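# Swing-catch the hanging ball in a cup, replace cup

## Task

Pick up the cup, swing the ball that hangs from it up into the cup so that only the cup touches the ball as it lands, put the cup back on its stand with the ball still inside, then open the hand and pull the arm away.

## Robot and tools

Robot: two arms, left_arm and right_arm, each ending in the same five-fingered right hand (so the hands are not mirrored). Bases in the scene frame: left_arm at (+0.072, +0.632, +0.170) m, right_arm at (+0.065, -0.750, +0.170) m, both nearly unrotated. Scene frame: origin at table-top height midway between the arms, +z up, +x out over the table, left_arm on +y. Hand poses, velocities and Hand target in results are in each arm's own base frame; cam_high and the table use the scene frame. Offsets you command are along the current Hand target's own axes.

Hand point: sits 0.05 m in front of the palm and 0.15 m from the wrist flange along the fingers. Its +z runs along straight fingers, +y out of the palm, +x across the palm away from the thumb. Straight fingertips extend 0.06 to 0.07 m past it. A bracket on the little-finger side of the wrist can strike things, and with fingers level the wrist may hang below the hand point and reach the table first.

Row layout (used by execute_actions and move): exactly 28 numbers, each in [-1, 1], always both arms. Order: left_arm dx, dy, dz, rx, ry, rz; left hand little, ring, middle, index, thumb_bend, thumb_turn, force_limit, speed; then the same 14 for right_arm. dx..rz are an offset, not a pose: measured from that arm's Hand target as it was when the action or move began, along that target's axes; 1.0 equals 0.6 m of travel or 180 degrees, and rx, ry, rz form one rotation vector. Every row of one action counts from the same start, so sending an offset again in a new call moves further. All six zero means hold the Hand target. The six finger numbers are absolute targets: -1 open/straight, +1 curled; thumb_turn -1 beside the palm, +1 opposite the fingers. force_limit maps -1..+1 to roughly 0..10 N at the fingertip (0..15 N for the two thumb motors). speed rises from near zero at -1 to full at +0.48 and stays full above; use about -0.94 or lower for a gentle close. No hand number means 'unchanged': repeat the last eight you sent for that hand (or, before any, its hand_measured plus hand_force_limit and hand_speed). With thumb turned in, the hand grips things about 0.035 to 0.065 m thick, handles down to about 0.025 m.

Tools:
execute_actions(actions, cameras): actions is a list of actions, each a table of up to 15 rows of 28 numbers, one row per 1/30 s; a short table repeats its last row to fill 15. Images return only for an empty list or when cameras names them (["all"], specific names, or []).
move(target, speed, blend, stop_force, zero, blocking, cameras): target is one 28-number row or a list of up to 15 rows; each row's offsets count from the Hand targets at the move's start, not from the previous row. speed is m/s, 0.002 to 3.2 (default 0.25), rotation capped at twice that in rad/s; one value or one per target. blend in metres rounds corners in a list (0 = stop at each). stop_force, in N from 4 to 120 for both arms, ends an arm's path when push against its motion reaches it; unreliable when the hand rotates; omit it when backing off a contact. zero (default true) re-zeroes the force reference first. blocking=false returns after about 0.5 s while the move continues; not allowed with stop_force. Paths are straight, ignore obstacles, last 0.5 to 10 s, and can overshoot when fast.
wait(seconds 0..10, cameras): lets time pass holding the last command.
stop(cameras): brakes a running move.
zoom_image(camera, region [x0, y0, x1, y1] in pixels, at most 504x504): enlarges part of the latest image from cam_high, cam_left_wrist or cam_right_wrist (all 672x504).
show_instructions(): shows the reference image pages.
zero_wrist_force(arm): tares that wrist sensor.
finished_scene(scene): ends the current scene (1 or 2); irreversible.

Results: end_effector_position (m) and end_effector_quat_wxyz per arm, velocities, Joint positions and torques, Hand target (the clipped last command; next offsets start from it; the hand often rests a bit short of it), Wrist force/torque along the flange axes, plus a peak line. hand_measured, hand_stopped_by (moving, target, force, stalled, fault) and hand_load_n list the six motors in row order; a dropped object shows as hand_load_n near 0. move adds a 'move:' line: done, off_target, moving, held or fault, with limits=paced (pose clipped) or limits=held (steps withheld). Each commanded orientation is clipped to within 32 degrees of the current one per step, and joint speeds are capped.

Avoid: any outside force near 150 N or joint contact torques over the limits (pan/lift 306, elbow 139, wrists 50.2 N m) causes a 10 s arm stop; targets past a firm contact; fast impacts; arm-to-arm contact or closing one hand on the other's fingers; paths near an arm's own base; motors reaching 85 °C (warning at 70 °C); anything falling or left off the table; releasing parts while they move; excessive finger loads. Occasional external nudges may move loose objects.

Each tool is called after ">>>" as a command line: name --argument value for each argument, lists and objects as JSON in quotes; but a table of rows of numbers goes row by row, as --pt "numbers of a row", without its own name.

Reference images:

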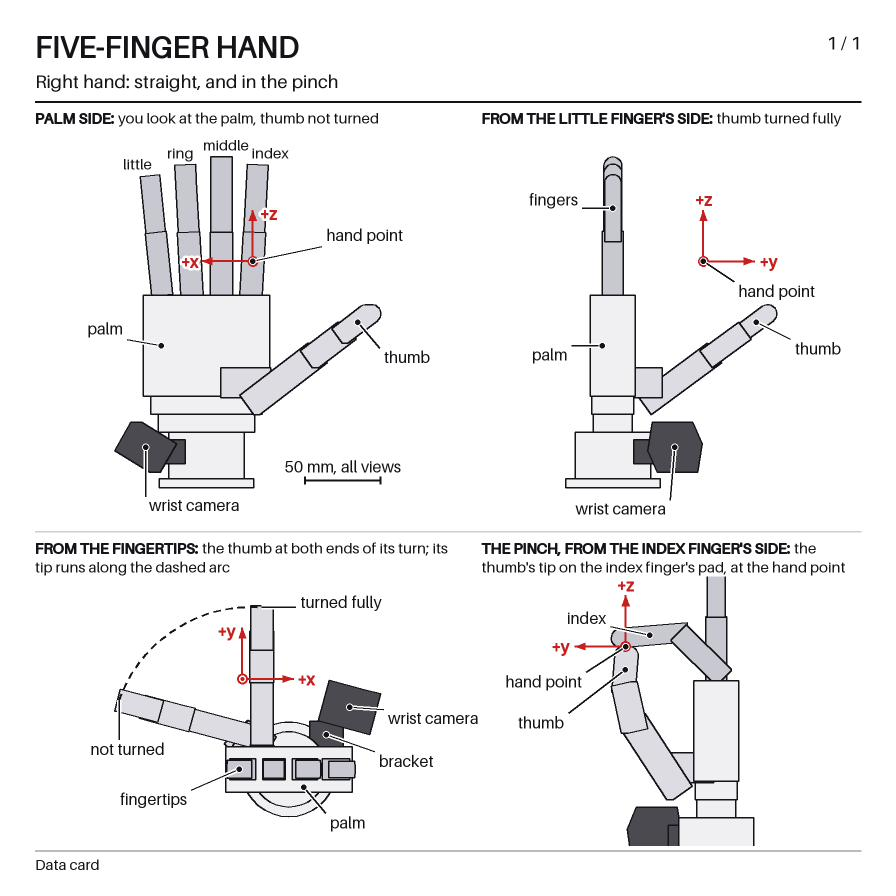

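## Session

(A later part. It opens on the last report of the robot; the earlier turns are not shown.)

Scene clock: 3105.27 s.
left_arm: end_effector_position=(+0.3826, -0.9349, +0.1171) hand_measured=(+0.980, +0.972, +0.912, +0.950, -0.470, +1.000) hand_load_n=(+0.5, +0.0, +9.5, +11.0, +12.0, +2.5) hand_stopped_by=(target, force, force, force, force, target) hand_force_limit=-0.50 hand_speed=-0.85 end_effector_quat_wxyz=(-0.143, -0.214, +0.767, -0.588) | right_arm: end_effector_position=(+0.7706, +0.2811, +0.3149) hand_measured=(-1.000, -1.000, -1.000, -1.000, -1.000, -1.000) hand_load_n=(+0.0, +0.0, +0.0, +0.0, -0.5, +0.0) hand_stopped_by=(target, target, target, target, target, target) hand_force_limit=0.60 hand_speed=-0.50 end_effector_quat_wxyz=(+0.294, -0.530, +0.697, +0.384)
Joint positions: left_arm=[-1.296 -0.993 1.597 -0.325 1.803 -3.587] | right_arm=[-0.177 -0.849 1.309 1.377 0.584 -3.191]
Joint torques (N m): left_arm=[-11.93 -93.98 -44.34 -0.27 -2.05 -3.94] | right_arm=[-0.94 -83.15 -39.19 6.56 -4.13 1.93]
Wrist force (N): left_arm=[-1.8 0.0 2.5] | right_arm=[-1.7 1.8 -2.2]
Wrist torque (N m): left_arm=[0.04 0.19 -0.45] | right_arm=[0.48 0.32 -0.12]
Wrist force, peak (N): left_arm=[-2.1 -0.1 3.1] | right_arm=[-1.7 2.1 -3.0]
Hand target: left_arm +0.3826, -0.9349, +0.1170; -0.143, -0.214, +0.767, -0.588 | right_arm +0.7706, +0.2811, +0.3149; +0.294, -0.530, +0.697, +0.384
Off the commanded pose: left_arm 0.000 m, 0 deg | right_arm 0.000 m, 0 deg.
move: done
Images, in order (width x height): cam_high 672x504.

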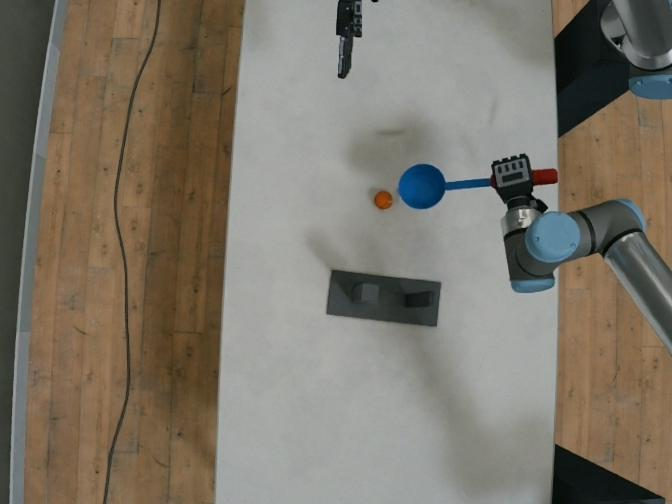

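>>> move --target '[-0.0032,-0.0081,0.0198,0,0,0,0.98,0.98,0.97,0.97,0.89,1,-0.5,-0.85,0,0,0,0,0,0,-1,-1,-1,-1,-1,-1,0.6,-0.5]' --speed 0.02

>>> move --target '[0.0079,-0.014,-0.0045,0,0,0,0.98,0.98,0.97,0.97,0.89,1,-0.5,-0.85,0,0,0,0,0,0,-1,-1,-1,-1,-1,-1,0.6,-0.5]' --speed 0.004 --cameras '["cam_high"]'

>>> zoom_image --camera "cam_high" --region '[340, 160, 440, 260]'

Scene clock: 3121.80 s.
left_arm: end_effector_position=(+0.3871, -0.9472, +0.1170) hand_measured=(+0.980, +0.972, +0.912, +0.950, -0.470, +1.000) hand_load_n=(+0.0, +0.5, +9.0, +10.5, +11.5, +2.5) hand_stopped_by=(target, force, force, force, force, target) hand_force_limit=-0.50 hand_speed=-0.85 end_effector_quat_wxyz=(-0.143, -0.214, +0.767, -0.588) | right_arm: end_effector_position=(+0.7706, +0.2811, +0.3149) hand_measured=(-1.000, -1.000, -1.000, -1.000, -1.000, -1.000) hand_load_n=(+0.0, +0.0, +0.0, +0.0, +0.0, +0.0) hand_stopped_by=(target, target, target, target, target, target) hand_force_limit=0.60 hand_speed=-0.50 end_effector_quat_wxyz=(+0.294, -0.530, +0.697, +0.384)
Joint positions: left_arm=[-1.295 -0.975 1.566 -0.312 1.805 -3.586] | right_arm=[-0.177 -0.849 1.309 1.377 0.584 -3.191]
Joint torques (N m): left_arm=[5.83 -101.56 -25.34 -1.57 1.18 4.07] | right_arm=[-2.7 -82.78 -38.93 6.79 -4.28 1.86]
Wrist force (N): left_arm=[-1.9 0.0 2.4] | right_arm=[-1.8 1.6 -2.4]
Wrist torque (N m): left_arm=[0.02 0.21 -0.48] | right_arm=[0.46 0.34 -0.13]
Wrist force, peak (N): left_arm=[-2.2 0.3 2.7] | right_arm=[-2.1 2.6 -2.5]
Hand target: left_arm +0.3870, -0.9471, +0.1170; -0.143, -0.214, +0.767, -0.588 | right_arm +0.7706, +0.2811, +0.3149; +0.294, -0.530, +0.697, +0.384
Off the commanded pose: left_arm 0.000 m, 0 deg | right_arm 0.000 m, 0 deg.
move: done

Scene clock: 3124.53 s.
left_arm: end_effector_position=(+0.3870, -0.9471, +0.1271) hand_measured=(+0.980, +0.972, +0.912, +0.950, -0.470, +1.000) hand_load_n=(+0.5, +0.0, +9.0, +10.5, +11.5, +2.5) hand_stopped_by=(target, force, force, force, force, target) hand_force_limit=-0.50 hand_speed=-0.85 end_effector_quat_wxyz=(-0.143, -0.214, +0.767, -0.588) | right_arm: end_effector_position=(+0.7706, +0.2811, +0.3149) hand_measured=(-1.000, -1.000, -1.000, -1.000, -1.000, -1.000) hand_load_n=(+0.0, +0.0, +0.0, +0.0, +0.0, +0.0) hand_stopped_by=(target, target, target, target, target, target) hand_force_limit=0.60 hand_speed=-0.50 end_effector_quat_wxyz=(+0.294, -0.530, +0.697, +0.384)
Joint positions: left_arm=[-1.295 -0.984 1.561 -0.298 1.805 -3.586] | right_arm=[-0.177 -0.849 1.309 1.377 0.584 -3.191]
Joint torques (N m): left_arm=[-6.48 -98.92 -47.17 -0.01 -1.96 2.72] | right_arm=[-0.6 -83.49 -39.37 6.39 -3.96 2.16]
Wrist force (N): left_arm=[-1.7 0.6 2.5] | right_arm=[-1.2 1.5 -2.0]
Wrist torque (N m): left_arm=[0.08 0.19 -0.52] | right_arm=[0.42 0.24 -0.10]
Wrist force, peak (N): left_arm=[-2.3 0.4 2.8] | right_arm=[-1.6 2.4 -2.5]
Hand target: left_arm +0.3870, -0.9471, +0.1271; -0.143, -0.214, +0.767, -0.588 | right_arm +0.7706, +0.2811, +0.3149; +0.294, -0.530, +0.697, +0.384
Off the commanded pose: left_arm 0.000 m, 0 deg | right_arm 0.000 m, 0 deg.
move: done
Images, in order (width x height): cam_high 672x504.

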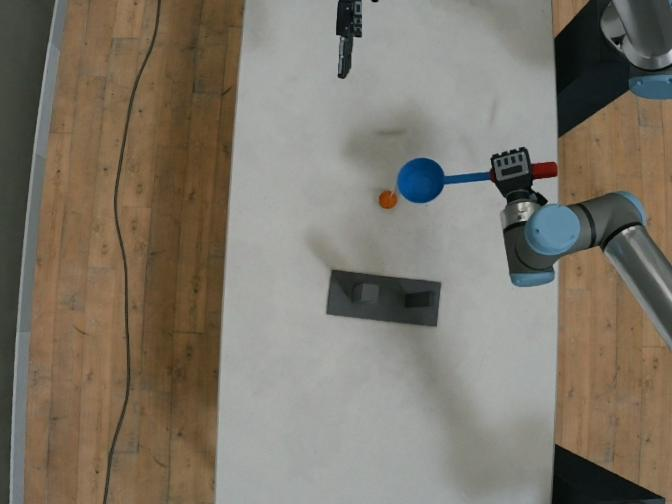

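Scaled by 5.040 from the camera's 672x504 image, which has a finer 960x720 frame.

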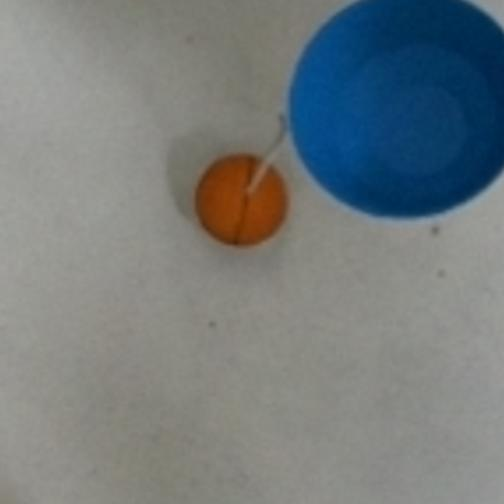

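>>> move --target '[0.0314,0.0074,0.0109,0,0,0,0.98,0.98,0.97,0.97,0.89,1,-0.5,-0.85,0,0,0,0,0,0,-1,-1,-1,-1,-1,-1,0.6,-0.5]' --speed 0.01 --cameras '["cam_high"]'

>>> zoom_image --camera "cam_high" --region '[340, 160, 440, 260]'

>>> move --target '[0.0079,-0.014,-0.0045,0,0,0,0.98,0.98,0.97,0.97,0.89,1,-0.5,-0.85,0,0,0,0,0,0,-1,-1,-1,-1,-1,-1,0.6,-0.5]' --speed 0.004 --cameras '["cam_high"]'

>>> zoom_image --camera "cam_high" --region '[340, 160, 440, 260]'

Scene clock: 3153.60 s.
left_arm: end_effector_position=(+0.3686, -0.9555, +0.1305) hand_measured=(+0.980, +0.972, +0.912, +0.950, -0.470, +1.000) hand_load_n=(+0.0, +0.5, +9.0, +11.0, +11.5, +3.0) hand_stopped_by=(target, force, force, force, force, target) hand_force_limit=-0.50 hand_speed=-0.85 end_effector_quat_wxyz=(-0.143, -0.214, +0.767, -0.588) | right_arm: end_effector_position=(+0.7706, +0.2811, +0.3149) hand_measured=(-1.000, -1.000, -1.000, -1.000, -1.000, -1.000) hand_load_n=(+0.0, +0.0, +0.0, +0.0, -0.5, +0.0) hand_stopped_by=(target, target, target, target, target, target) hand_force_limit=0.60 hand_speed=-0.50 end_effector_quat_wxyz=(+0.294, -0.530, +0.697, +0.384)
Joint positions: left_arm=[-1.32 -0.989 1.562 -0.296 1.78 -3.594] | right_arm=[-0.177 -0.849 1.309 1.377 0.584 -3.191]
Joint torques (N m): left_arm=[5.24 -101.62 -25.75 0.99 -0.02 -2.77] | right_arm=[-2.37 -82.27 -38.93 6.48 -4.32 1.89]
Wrist force (N): left_arm=[-2.4 0.4 2.7] | right_arm=[-1.7 1.5 -2.5]
Wrist torque (N m): left_arm=[0.02 0.29 -0.53] | right_arm=[0.45 0.33 -0.13]
Wrist force, peak (N): left_arm=[-2.0 0.2 3.3] | right_arm=[-2.1 2.3 -2.7]
Hand target: left_arm +0.3687, -0.9554, +0.1304; -0.143, -0.214, +0.767, -0.588 | right_arm +0.7706, +0.2811, +0.3149; +0.294, -0.530, +0.697, +0.384
Off the commanded pose: left_arm 0.000 m, 0 deg | right_arm 0.000 m, 0 deg.
move: done
Images, in order (width x height): cam_high 672x504.

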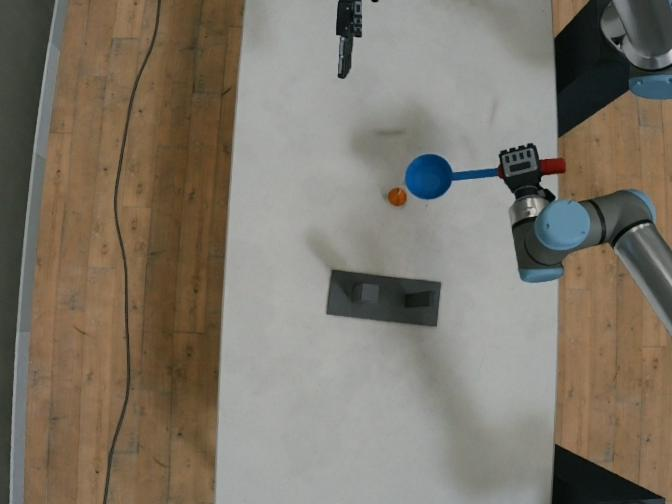

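Scaled by 5.040 from the camera's 672x504 image, which has a finer 960x720 frame.

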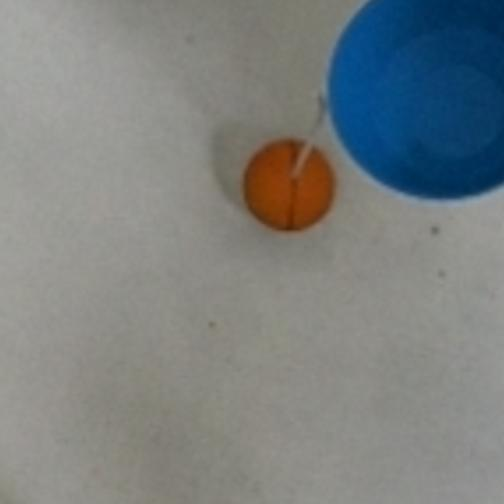

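Scene clock: 3156.33 s.
left_arm: end_effector_position=(+0.3687, -0.9554, +0.1405) hand_measured=(+0.980, +0.972, +0.912, +0.950, -0.470, +1.000) hand_load_n=(+0.5, +0.0, +9.0, +11.0, +11.5, +2.5) hand_stopped_by=(target, force, force, force, force, target) hand_force_limit=-0.50 hand_speed=-0.85 end_effector_quat_wxyz=(-0.143, -0.214, +0.767, -0.588) | right_arm: end_effector_position=(+0.7706, +0.2811, +0.3149) hand_measured=(-1.000, -1.000, -1.000, -1.000, -1.000, -1.000) hand_load_n=(+0.0, +0.0, +0.0, +0.5, +0.0, +0.0) hand_stopped_by=(target, target, target, target, target, target) hand_force_limit=0.60 hand_speed=-0.50 end_effector_quat_wxyz=(+0.294, -0.530, +0.697, +0.384)
Joint positions: left_arm=[-1.32 -0.998 1.556 -0.281 1.78 -3.594] | right_arm=[-0.177 -0.849 1.309 1.377 0.584 -3.191]
Joint torques (N m): left_arm=[6.55 -98.63 -47.12 0.14 -0.31 2.95] | right_arm=[-2.04 -81.95 -39.14 6.37 -3.98 1.81]
Wrist force (N): left_arm=[-1.9 -0.1 2.6] | right_arm=[-1.7 1.6 -2.0]
Wrist torque (N m): left_arm=[-0.02 0.23 -0.51] | right_arm=[0.43 0.32 -0.12]
Wrist force, peak (N): left_arm=[-2.4 0.3 2.8] | right_arm=[-2.2 1.8 -2.5]
Hand target: left_arm +0.3686, -0.9554, +0.1405; -0.143, -0.214, +0.767, -0.588 | right_arm +0.7706, +0.2811, +0.3149; +0.294, -0.530, +0.697, +0.384
Off the commanded pose: left_arm 0.000 m, 0 deg | right_arm 0.000 m, 0 deg.
move: done
Images, in order (width x height): cam_high 672x504.

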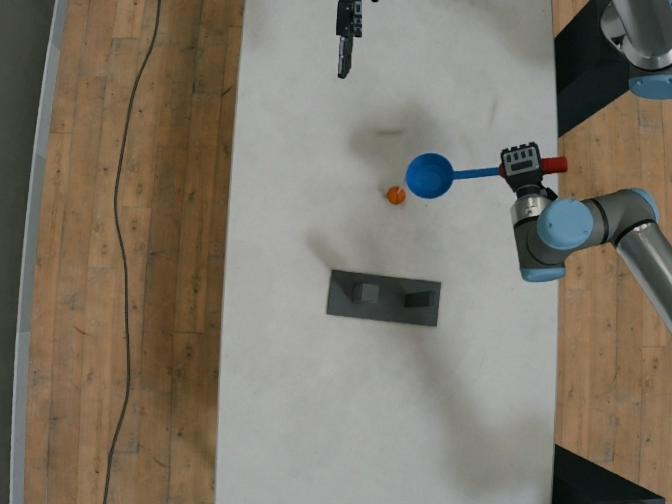

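Scaled by 5.040 from the camera's 672x504 image, which has a finer 960x720 frame.

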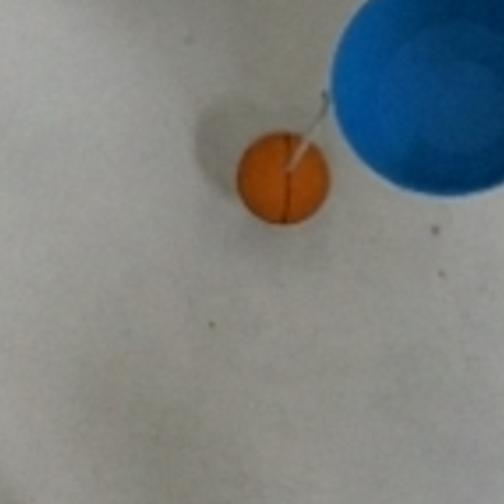

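>>> move --target '[0.1585,-0.418,-0.27,0,0,0,0.98,0.98,0.97,0.97,0.89,1,-0.5,-0.85,0,0,0,0,0,0,-1,-1,-1,-1,-1,-1,0.6,-0.5]' --speed 0.06 --cameras '["cam_high","cam_right_wrist"]'

>>> wait --seconds 0.2 --cameras '["cam_high","cam_right_wrist"]'

>>> wait --seconds 0.2 --cameras '["cam_high","cam_right_wrist"]'

>>> wait --seconds 0.2 --cameras '["cam_high","cam_right_wrist"]'

Scene clock: 3180.87 s.
left_arm: end_effector_position=(+0.4056, -0.8692, +0.4399) hand_measured=(+0.980, +0.972, +0.912, +0.950, -0.470, +1.000) hand_load_n=(+0.0, +0.5, +9.0, +11.0, +11.5, +2.5) hand_stopped_by=(target, force, force, force, force, target) hand_force_limit=-0.50 hand_speed=-0.85 end_effector_quat_wxyz=(-0.143, -0.214, +0.767, -0.588) end_effector_velocity=(+0.000, -0.001, -0.005) end_effector_angular_velocity=(+0.002, +0.001, +0.001) | right_arm: end_effector_position=(+0.7706, +0.2811, +0.3149) hand_measured=(-1.000, -1.000, -1.000, -1.000, -1.000, -1.000) hand_load_n=(+0.0, +0.0, -0.5, +0.0, +0.0, +0.0) hand_stopped_by=(target, target, target, target, target, target) hand_force_limit=0.60 hand_speed=-0.50 end_effector_quat_wxyz=(+0.294, -0.530, +0.697, +0.384)
Joint positions: left_arm=[-1.24 -1.252 1.376 0.159 1.857 -3.571] | right_arm=[-0.177 -0.849 1.309 1.377 0.584 -3.191]
Joint velocities: left_arm=[-0.001 0.002 0.004 -0.005 -0.002 -0.001] | right_arm=[within noise]
Joint torques (N m): left_arm=[-8.1 -58.25 -33.01 -3.07 -1.76 3.08] | right_arm=[-1.49 -83.48 -39.46 6.38 -4.01 2.23]
Wrist force (N): left_arm=[-2.3 0.0 2.2] | right_arm=[-1.4 1.9 -2.1]
Wrist torque (N m): left_arm=[0.03 0.30 -0.72] | right_arm=[0.48 0.27 -0.09]
Wrist force, peak (N): left_arm=[-2.4 1.1 3.0] | right_arm=[-1.4 2.5 -2.8]
Hand target: left_arm +0.4056, -0.8693, +0.4395; -0.143, -0.214, +0.767, -0.588 | right_arm +0.7706, +0.2811, +0.3149; +0.294, -0.530, +0.697, +0.384
Off the commanded pose: left_arm 0.000 m, 0 deg | right_arm 0.000 m, 0 deg.
move: done
camera_calibration:
cam_right_wrist: T_world_to_cam=[[-1, -0.000343328, 0.000718999, 0.767406], [0.000718738, 0.000761837, 0.999999, -0.317325], [-0.000343876, 1, -0.00076159, -0.167336], [0, 0, 0, 1]] pos_world=[0.767576, 0.167842, 0.316646]
Images, in order (width x height): cam_high 672x504, cam_right_wrist 672x504.

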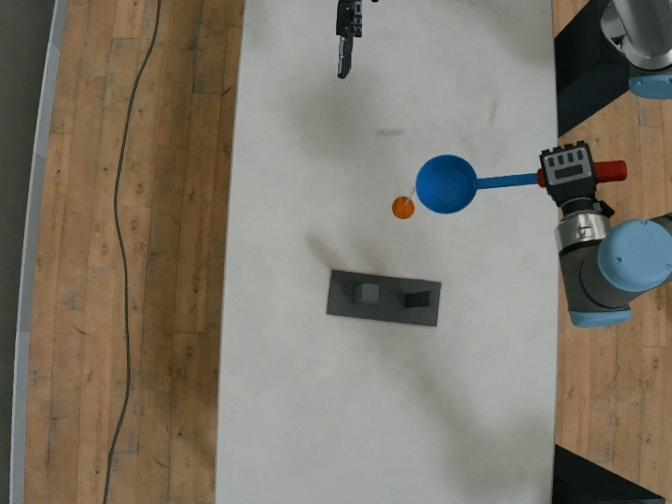

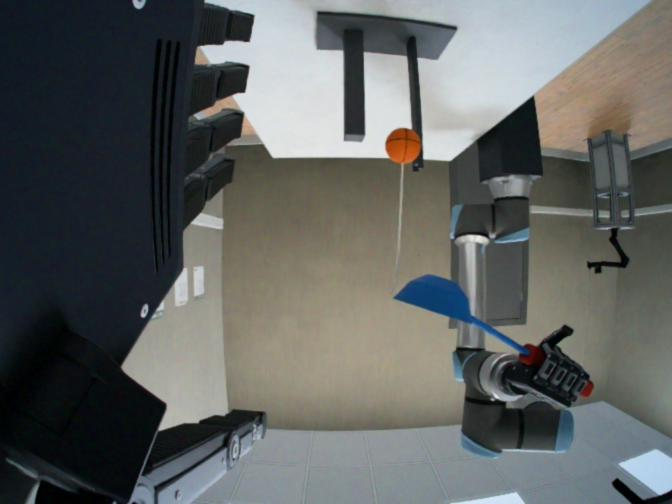

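Scene clock: 3181.07 s.
left_arm: end_effector_position=(+0.4056, -0.8692, +0.4397) hand_measured=(+0.980, +0.972, +0.912, +0.950, -0.470, +1.000) hand_load_n=(+0.0, +0.0, +9.0, +11.0, +11.5, +3.0) hand_stopped_by=(target, force, force, force, force, target) hand_force_limit=-0.50 hand_speed=-0.85 end_effector_quat_wxyz=(-0.143, -0.214, +0.767, -0.588) | right_arm: end_effector_position=(+0.7706, +0.2811, +0.3149) hand_measured=(-1.000, -1.000, -1.000, -1.000, -1.000, -1.000) hand_load_n=(+0.5, +0.0, +0.0, +0.0, -0.5, +0.0) hand_stopped_by=(target, target, target, target, target, target) hand_force_limit=0.60 hand_speed=-0.50 end_effector_quat_wxyz=(+0.294, -0.530, +0.697, +0.384)
Joint positions: left_arm=[-1.24 -1.252 1.376 0.159 1.857 -3.571] | right_arm=[-0.177 -0.849 1.309 1.377 0.584 -3.191]
Joint torques (N m): left_arm=[-8.97 -57.07 -31.71 -2.59 -2.36 2.06] | right_arm=[-2.95 -83.56 -39.37 6.71 -4.06 2.27]
Wrist force (N): left_arm=[-2.0 0.1 2.1] | right_arm=[-1.7 1.6 -2.2]
Wrist torque (N m): left_arm=[0.03 0.24 -0.69] | right_arm=[0.44 0.32 -0.12]
Wrist force, peak (N): left_arm=[-2.1 0.9 2.4] | right_arm=[-1.8 1.7 -2.3]
Hand target: left_arm +0.4056, -0.8693, +0.4395; -0.143, -0.214, +0.767, -0.588 | right_arm +0.7706, +0.2811, +0.3149; +0.294, -0.530, +0.697, +0.384
Off the commanded pose: left_arm 0.000 m, 0 deg | right_arm 0.000 m, 0 deg.
wait: 0.20 s; at rest by 0.17 s
camera_calibration:
cam_right_wrist: T_world_to_cam=[[-1, -0.000343328, 0.000718999, 0.767406], [0.000718738, 0.000761837, 0.999999, -0.317325], [-0.000343876, 1, -0.00076159, -0.167336], [0, 0, 0, 1]] pos_world=[0.767576, 0.167842, 0.316646]
Images, in order (width x height): cam_high 672x504, cam_right_wrist 672x504.

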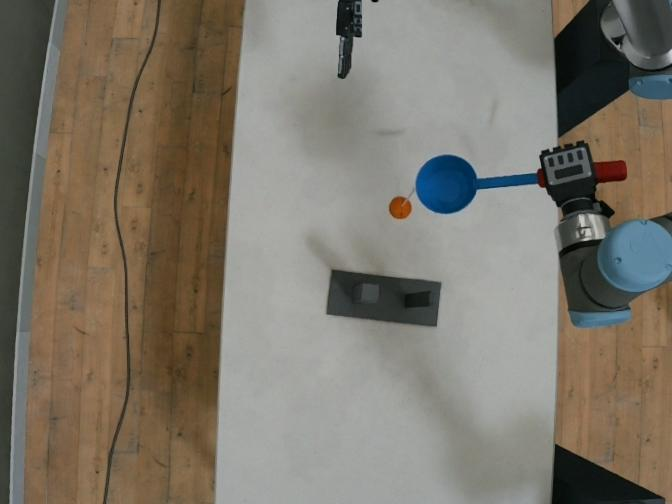

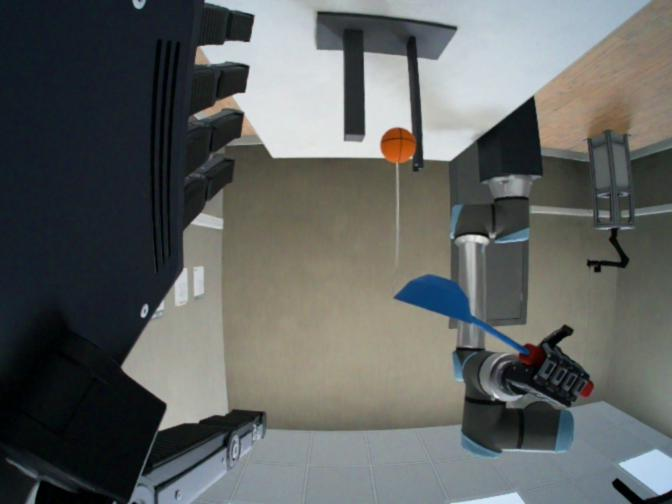

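Scene clock: 3181.27 s.
left_arm: end_effector_position=(+0.4056, -0.8692, +0.4395) hand_measured=(+0.980, +0.972, +0.912, +0.950, -0.470, +1.000) hand_load_n=(+0.0, +0.0, +9.0, +10.5, +11.5, +3.0) hand_stopped_by=(target, force, force, force, force, target) hand_force_limit=-0.50 hand_speed=-0.85 end_effector_quat_wxyz=(-0.143, -0.214, +0.767, -0.588) | right_arm: end_effector_position=(+0.7706, +0.2811, +0.3149) hand_measured=(-1.000, -1.000, -1.000, -1.000, -1.000, -1.000) hand_load_n=(+0.0, +0.0, +0.0, +0.0, +0.0, +0.0) hand_stopped_by=(target, target, target, target, target, target) hand_force_limit=0.60 hand_speed=-0.50 end_effector_quat_wxyz=(+0.294, -0.530, +0.697, +0.384)
Joint positions: left_arm=[-1.24 -1.252 1.376 0.159 1.857 -3.571] | right_arm=[-0.177 -0.849 1.309 1.377 0.584 -3.191]
Joint torques (N m): left_arm=[-10.59 -57.58 -32.4 -2.9 -2.51 0.92] | right_arm=[-1.76 -83.48 -38.67 6.56 -4.09 2.03]
Wrist force (N): left_arm=[-2.2 0.5 2.2] | right_arm=[-1.6 1.6 -2.0]
Wrist torque (N m): left_arm=[0.09 0.27 -0.69] | right_arm=[0.44 0.30 -0.12]
Wrist force, peak (N): left_arm=[-2.4 0.6 2.3] | right_arm=[-1.7 2.0 -2.3]
Hand target: left_arm +0.4056, -0.8693, +0.4395; -0.143, -0.214, +0.767, -0.588 | right_arm +0.7706, +0.2811, +0.3149; +0.294, -0.530, +0.697, +0.384
Off the commanded pose: left_arm 0.000 m, 0 deg | right_arm 0.000 m, 0 deg.
wait: 0.20 s; at rest by 0.17 s
camera_calibration:
cam_right_wrist: T_world_to_cam=[[-1, -0.000343328, 0.000718999, 0.767406], [0.000718738, 0.000761837, 0.999999, -0.317325], [-0.000343876, 1, -0.00076159, -0.167336], [0, 0, 0, 1]] pos_world=[0.767576, 0.167842, 0.316646]
Images, in order (width x height): cam_high 672x504, cam_right_wrist 672x504.

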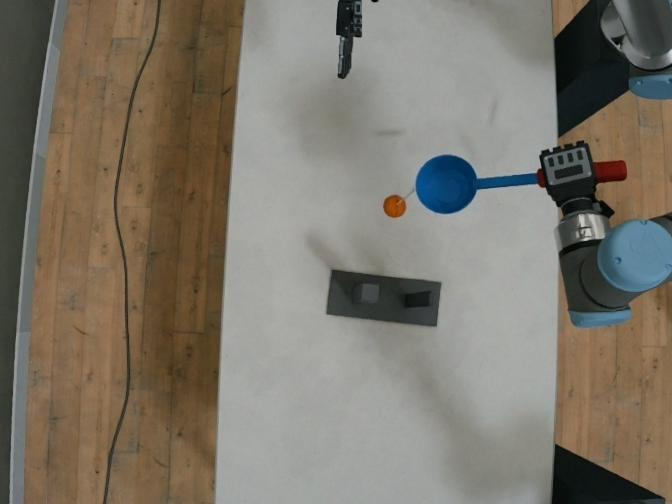

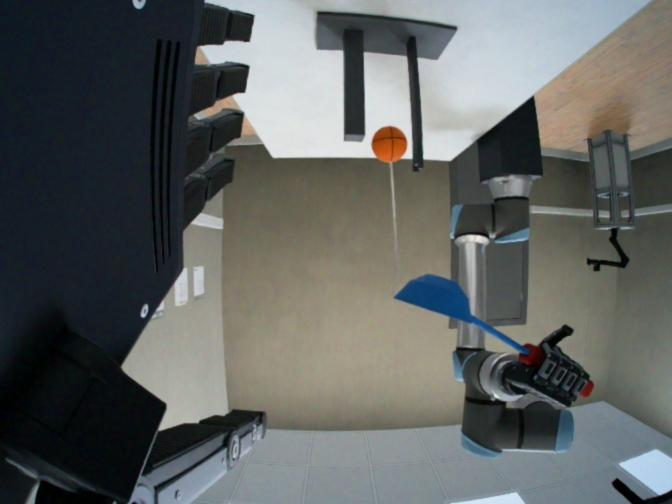

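Scene clock: 3181.47 s.
left_arm: end_effector_position=(+0.4056, -0.8693, +0.4395) hand_measured=(+0.980, +0.972, +0.912, +0.950, -0.470, +1.000) hand_load_n=(+0.0, +0.0, +9.5, +11.0, +11.5, +2.5) hand_stopped_by=(target, force, force, force, force, target) hand_force_limit=-0.50 hand_speed=-0.85 end_effector_quat_wxyz=(-0.143, -0.214, +0.767, -0.588) | right_arm: end_effector_position=(+0.7706, +0.2811, +0.3149) hand_measured=(-1.000, -1.000, -1.000, -1.000, -1.000, -1.000) hand_load_n=(+0.0, +0.0, +0.0, +0.0, +0.0, +0.0) hand_stopped_by=(target, target, target, target, target, target) hand_force_limit=0.60 hand_speed=-0.50 end_effector_quat_wxyz=(+0.294, -0.530, +0.697, +0.384)
Joint positions: left_arm=[-1.24 -1.252 1.376 0.159 1.857 -3.571] | right_arm=[-0.177 -0.849 1.309 1.377 0.584 -3.191]
Joint torques (N m): left_arm=[-11 -57.35 -32.22 -2.86 -2.19 -0.08] | right_arm=[-3.69 -84.09 -38.49 6.63 -4.19 2.1]
Wrist force (N): left_arm=[-2.3 0.3 2.2] | right_arm=[-1.3 1.7 -2.0]
Wrist torque (N m): left_arm=[0.05 0.29 -0.71] | right_arm=[0.45 0.25 -0.09]
Wrist force, peak (N): left_arm=[-2.3 0.4 2.6] | right_arm=[-1.6 2.0 -2.4]
Hand target: left_arm +0.4056, -0.8693, +0.4395; -0.143, -0.214, +0.767, -0.588 | right_arm +0.7706, +0.2811, +0.3149; +0.294, -0.530, +0.697, +0.384
Off the commanded pose: left_arm 0.000 m, 0 deg | right_arm 0.000 m, 0 deg.
wait: 0.20 s; at rest by 0.17 s
camera_calibration:
cam_right_wrist: T_world_to_cam=[[-1, -0.000343328, 0.000718999, 0.767406], [0.000718738, 0.000761837, 0.999999, -0.317325], [-0.000343876, 1, -0.00076159, -0.167336], [0, 0, 0, 1]] pos_world=[0.767576, 0.167842, 0.316646]
Images, in order (width x height): cam_high 672x504, cam_right_wrist 672x504.

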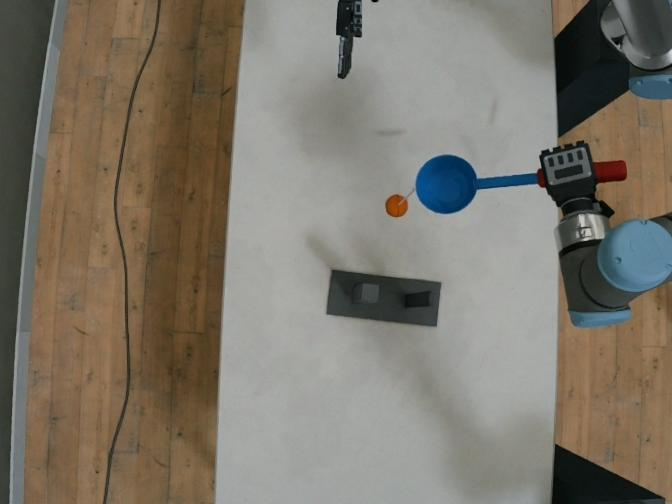

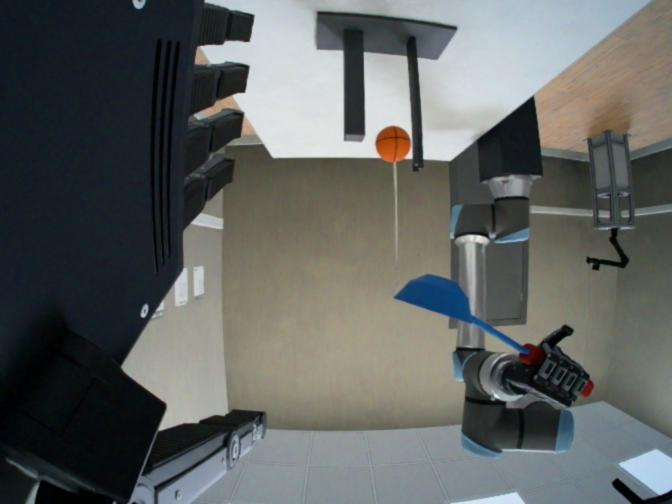

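>>> zoom_image --camera "cam_right_wrist" --region '[340, 220, 480, 340]'

Scaled by 3.600 from the camera's 672x504 image, which has a finer 960x720 frame.

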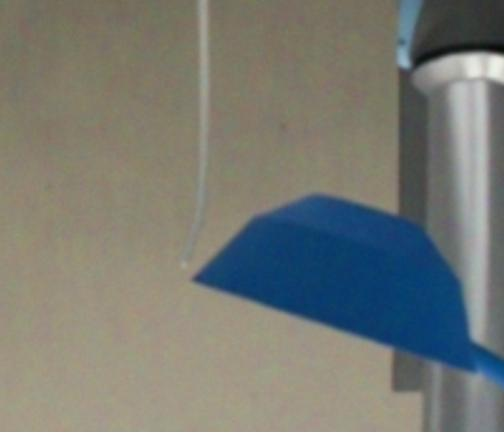

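>>> wait --seconds 0.1 --cameras '["cam_high","cam_right_wrist"]'

>>> wait --seconds 0.2 --cameras '["cam_high","cam_right_wrist"]'

>>> wait --seconds 0.2 --cameras '["cam_high","cam_right_wrist"]'

Scene clock: 3281.50 s.
left_arm: end_effector_position=(+0.4056, -0.8693, +0.4395) hand_measured=(+0.980, +0.972, +0.912, +0.950, -0.470, +1.000) hand_load_n=(+0.0, +0.0, +9.0, +11.0, +12.0, +2.5) hand_stopped_by=(target, force, force, force, force, target) hand_force_limit=-0.50 hand_speed=-0.85 end_effector_quat_wxyz=(-0.143, -0.214, +0.767, -0.588) | right_arm: end_effector_position=(+0.7706, +0.2811, +0.3149) hand_measured=(-1.000, -1.000, -1.000, -1.000, -1.000, -1.000) hand_load_n=(+0.0, +0.0, +0.0, +0.0, +0.0, +0.0) hand_stopped_by=(target, target, target, target, target, target) hand_force_limit=0.60 hand_speed=-0.50 end_effector_quat_wxyz=(+0.294, -0.530, +0.697, +0.384)
Joint positions: left_arm=[-1.24 -1.252 1.376 0.159 1.857 -3.571] | right_arm=[-0.177 -0.849 1.309 1.377 0.584 -3.191]
Joint torques (N m): left_arm=[-7.45 -60.16 -31.93 -1.99 -0.42 -2.54] | right_arm=[-1.66 -82.78 -39.77 6.22 -4.21 1.82]
Wrist force (N): left_arm=[-2.5 0.1 2.5] | right_arm=[-1.7 1.8 -2.2]
Wrist torque (N m): left_arm=[-0.01 0.31 -0.73] | right_arm=[0.48 0.33 -0.12]
Wrist force, peak (N): left_arm=[-2.8 0.8 2.7] | right_arm=[-2.7 1.8 -2.7]
Hand target: left_arm +0.4056, -0.8693, +0.4395; -0.143, -0.214, +0.767, -0.588 | right_arm +0.7706, +0.2811, +0.3149; +0.294, -0.530, +0.697, +0.384
Off the commanded pose: left_arm 0.000 m, 0 deg | right_arm 0.000 m, 0 deg.
wait: 0.10 s; at rest from the start
camera_calibration:
cam_right_wrist: T_world_to_cam=[[-1, -0.000343328, 0.000718999, 0.767406], [0.000718738, 0.000761837, 0.999999, -0.317325], [-0.000343876, 1, -0.00076159, -0.167336], [0, 0, 0, 1]] pos_world=[0.767576, 0.167842, 0.316646]
Images, in order (width x height): cam_high 672x504, cam_right_wrist 672x504.

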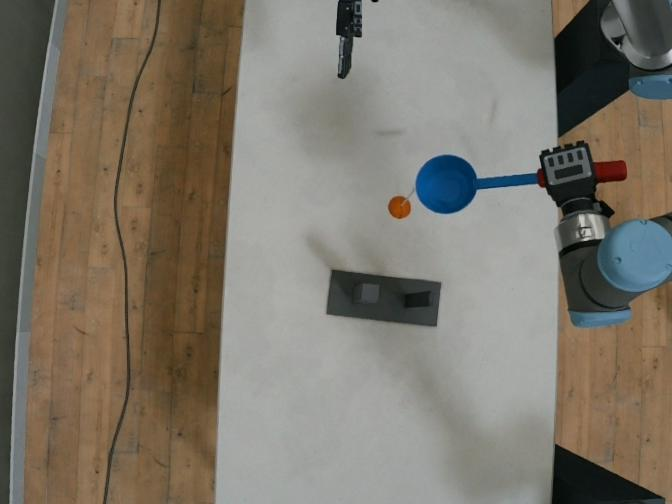

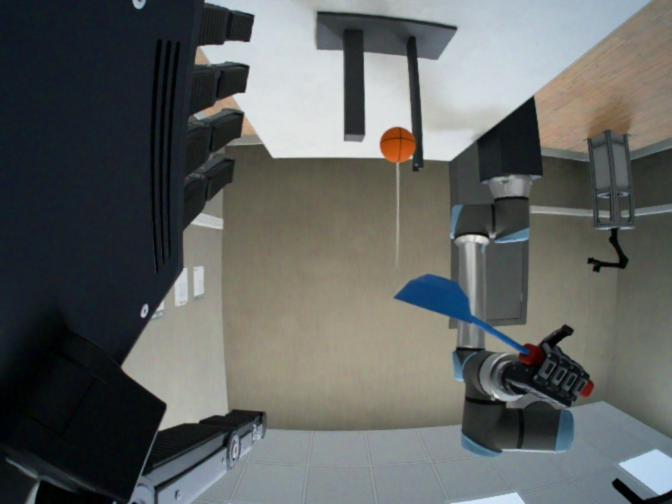

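Scene clock: 3281.70 s.
left_arm: end_effector_position=(+0.4056, -0.8693, +0.4395) hand_measured=(+0.980, +0.972, +0.912, +0.950, -0.470, +1.000) hand_load_n=(+0.0, +0.5, +9.0, +10.5, +12.0, +2.5) hand_stopped_by=(target, force, force, force, force, target) hand_force_limit=-0.50 hand_speed=-0.85 end_effector_quat_wxyz=(-0.143, -0.214, +0.767, -0.588) | right_arm: end_effector_position=(+0.7706, +0.2811, +0.3149) hand_measured=(-1.000, -1.000, -1.000, -1.000, -1.000, -1.000) hand_load_n=(+0.0, +0.0, +0.0, +0.0, +0.0, +0.0) hand_stopped_by=(target, target, target, target, target, target) hand_force_limit=0.60 hand_speed=-0.50 end_effector_quat_wxyz=(+0.294, -0.530, +0.697, +0.384)
Joint positions: left_arm=[-1.24 -1.252 1.376 0.159 1.857 -3.571] | right_arm=[-0.177 -0.849 1.309 1.377 0.584 -3.191]
Joint torques (N m): left_arm=[-7.62 -60.03 -32.44 -1.94 -0.68 -2.69] | right_arm=[-0.09 -83 -39.41 6.17 -4.21 2.15]
Wrist force (N): left_arm=[-2.4 0.5 2.1] | right_arm=[-1.4 1.6 -2.4]
Wrist torque (N m): left_arm=[0.07 0.28 -0.71] | right_arm=[0.45 0.28 -0.11]
Wrist force, peak (N): left_arm=[-2.4 0.2 2.7] | right_arm=[-1.7 2.1 -2.2]
Hand target: left_arm +0.4056, -0.8693, +0.4395; -0.143, -0.214, +0.767, -0.588 | right_arm +0.7706, +0.2811, +0.3149; +0.294, -0.530, +0.697, +0.384
Off the commanded pose: left_arm 0.000 m, 0 deg | right_arm 0.000 m, 0 deg.
wait: 0.20 s; at rest by 0.17 s
camera_calibration:
cam_right_wrist: T_world_to_cam=[[-1, -0.000343328, 0.000718999, 0.767406], [0.000718738, 0.000761837, 0.999999, -0.317325], [-0.000343876, 1, -0.00076159, -0.167336], [0, 0, 0, 1]] pos_world=[0.767576, 0.167842, 0.316646]
Images, in order (width x height): cam_high 672x504, cam_right_wrist 672x504.

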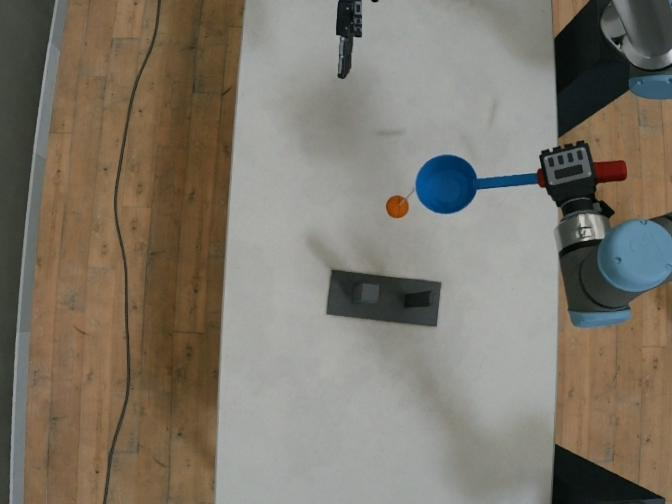

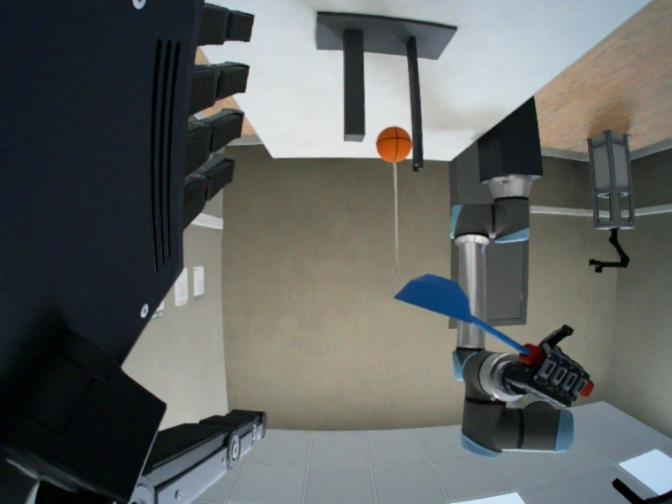

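Scene clock: 3281.90 s.
left_arm: end_effector_position=(+0.4056, -0.8693, +0.4395) hand_measured=(+0.980, +0.972, +0.912, +0.950, -0.470, +1.000) hand_load_n=(+0.0, +0.0, +9.0, +11.0, +11.5, +2.5) hand_stopped_by=(target, force, force, force, force, target) hand_force_limit=-0.50 hand_speed=-0.85 end_effector_quat_wxyz=(-0.143, -0.214, +0.767, -0.588) | right_arm: end_effector_position=(+0.7706, +0.2811, +0.3149) hand_measured=(-1.000, -1.000, -1.000, -1.000, -1.000, -1.000) hand_load_n=(+0.0, +0.0, +0.0, +0.0, +0.0, +0.0) hand_stopped_by=(target, target, target, target, target, target) hand_force_limit=0.60 hand_speed=-0.50 end_effector_quat_wxyz=(+0.294, -0.530, +0.697, +0.384)
Joint positions: left_arm=[-1.24 -1.252 1.376 0.159 1.857 -3.571] | right_arm=[-0.177 -0.849 1.309 1.377 0.584 -3.191]
Joint torques (N m): left_arm=[-5.24 -60.32 -32.87 -1.76 -0.79 -2.26] | right_arm=[-0.38 -84.7 -38.95 6 -4.09 2.05]
Wrist force (N): left_arm=[-2.1 0.6 2.6] | right_arm=[-1.4 1.9 -2.2]
Wrist torque (N m): left_arm=[0.06 0.24 -0.68] | right_arm=[0.49 0.28 -0.10]
Wrist force, peak (N): left_arm=[-2.7 0.9 2.5] | right_arm=[-1.4 1.9 -2.6]
Hand target: left_arm +0.4056, -0.8693, +0.4395; -0.143, -0.214, +0.767, -0.588 | right_arm +0.7706, +0.2811, +0.3149; +0.294, -0.530, +0.697, +0.384
Off the commanded pose: left_arm 0.000 m, 0 deg | right_arm 0.000 m, 0 deg.
wait: 0.20 s; at rest by 0.17 s
camera_calibration:
cam_right_wrist: T_world_to_cam=[[-1, -0.000343328, 0.000718999, 0.767406], [0.000718738, 0.000761837, 0.999999, -0.317325], [-0.000343876, 1, -0.00076159, -0.167336], [0, 0, 0, 1]] pos_world=[0.767576, 0.167842, 0.316646]
Images, in order (width x height): cam_high 672x504, cam_right_wrist 672x504.

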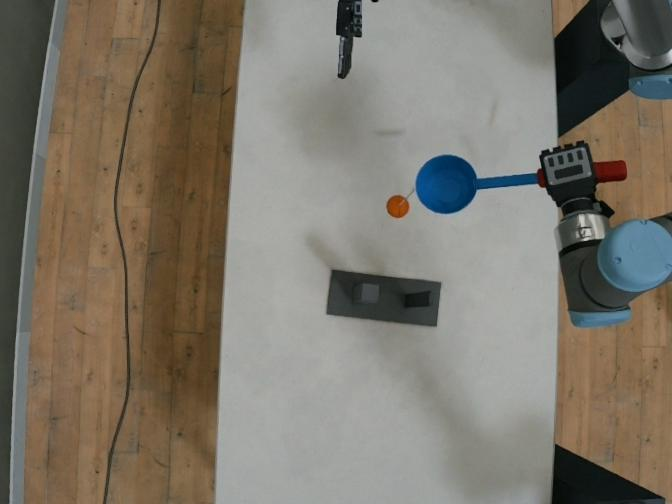

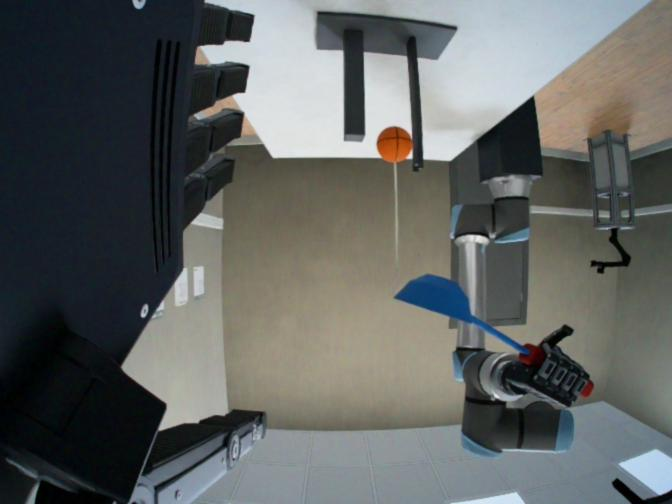

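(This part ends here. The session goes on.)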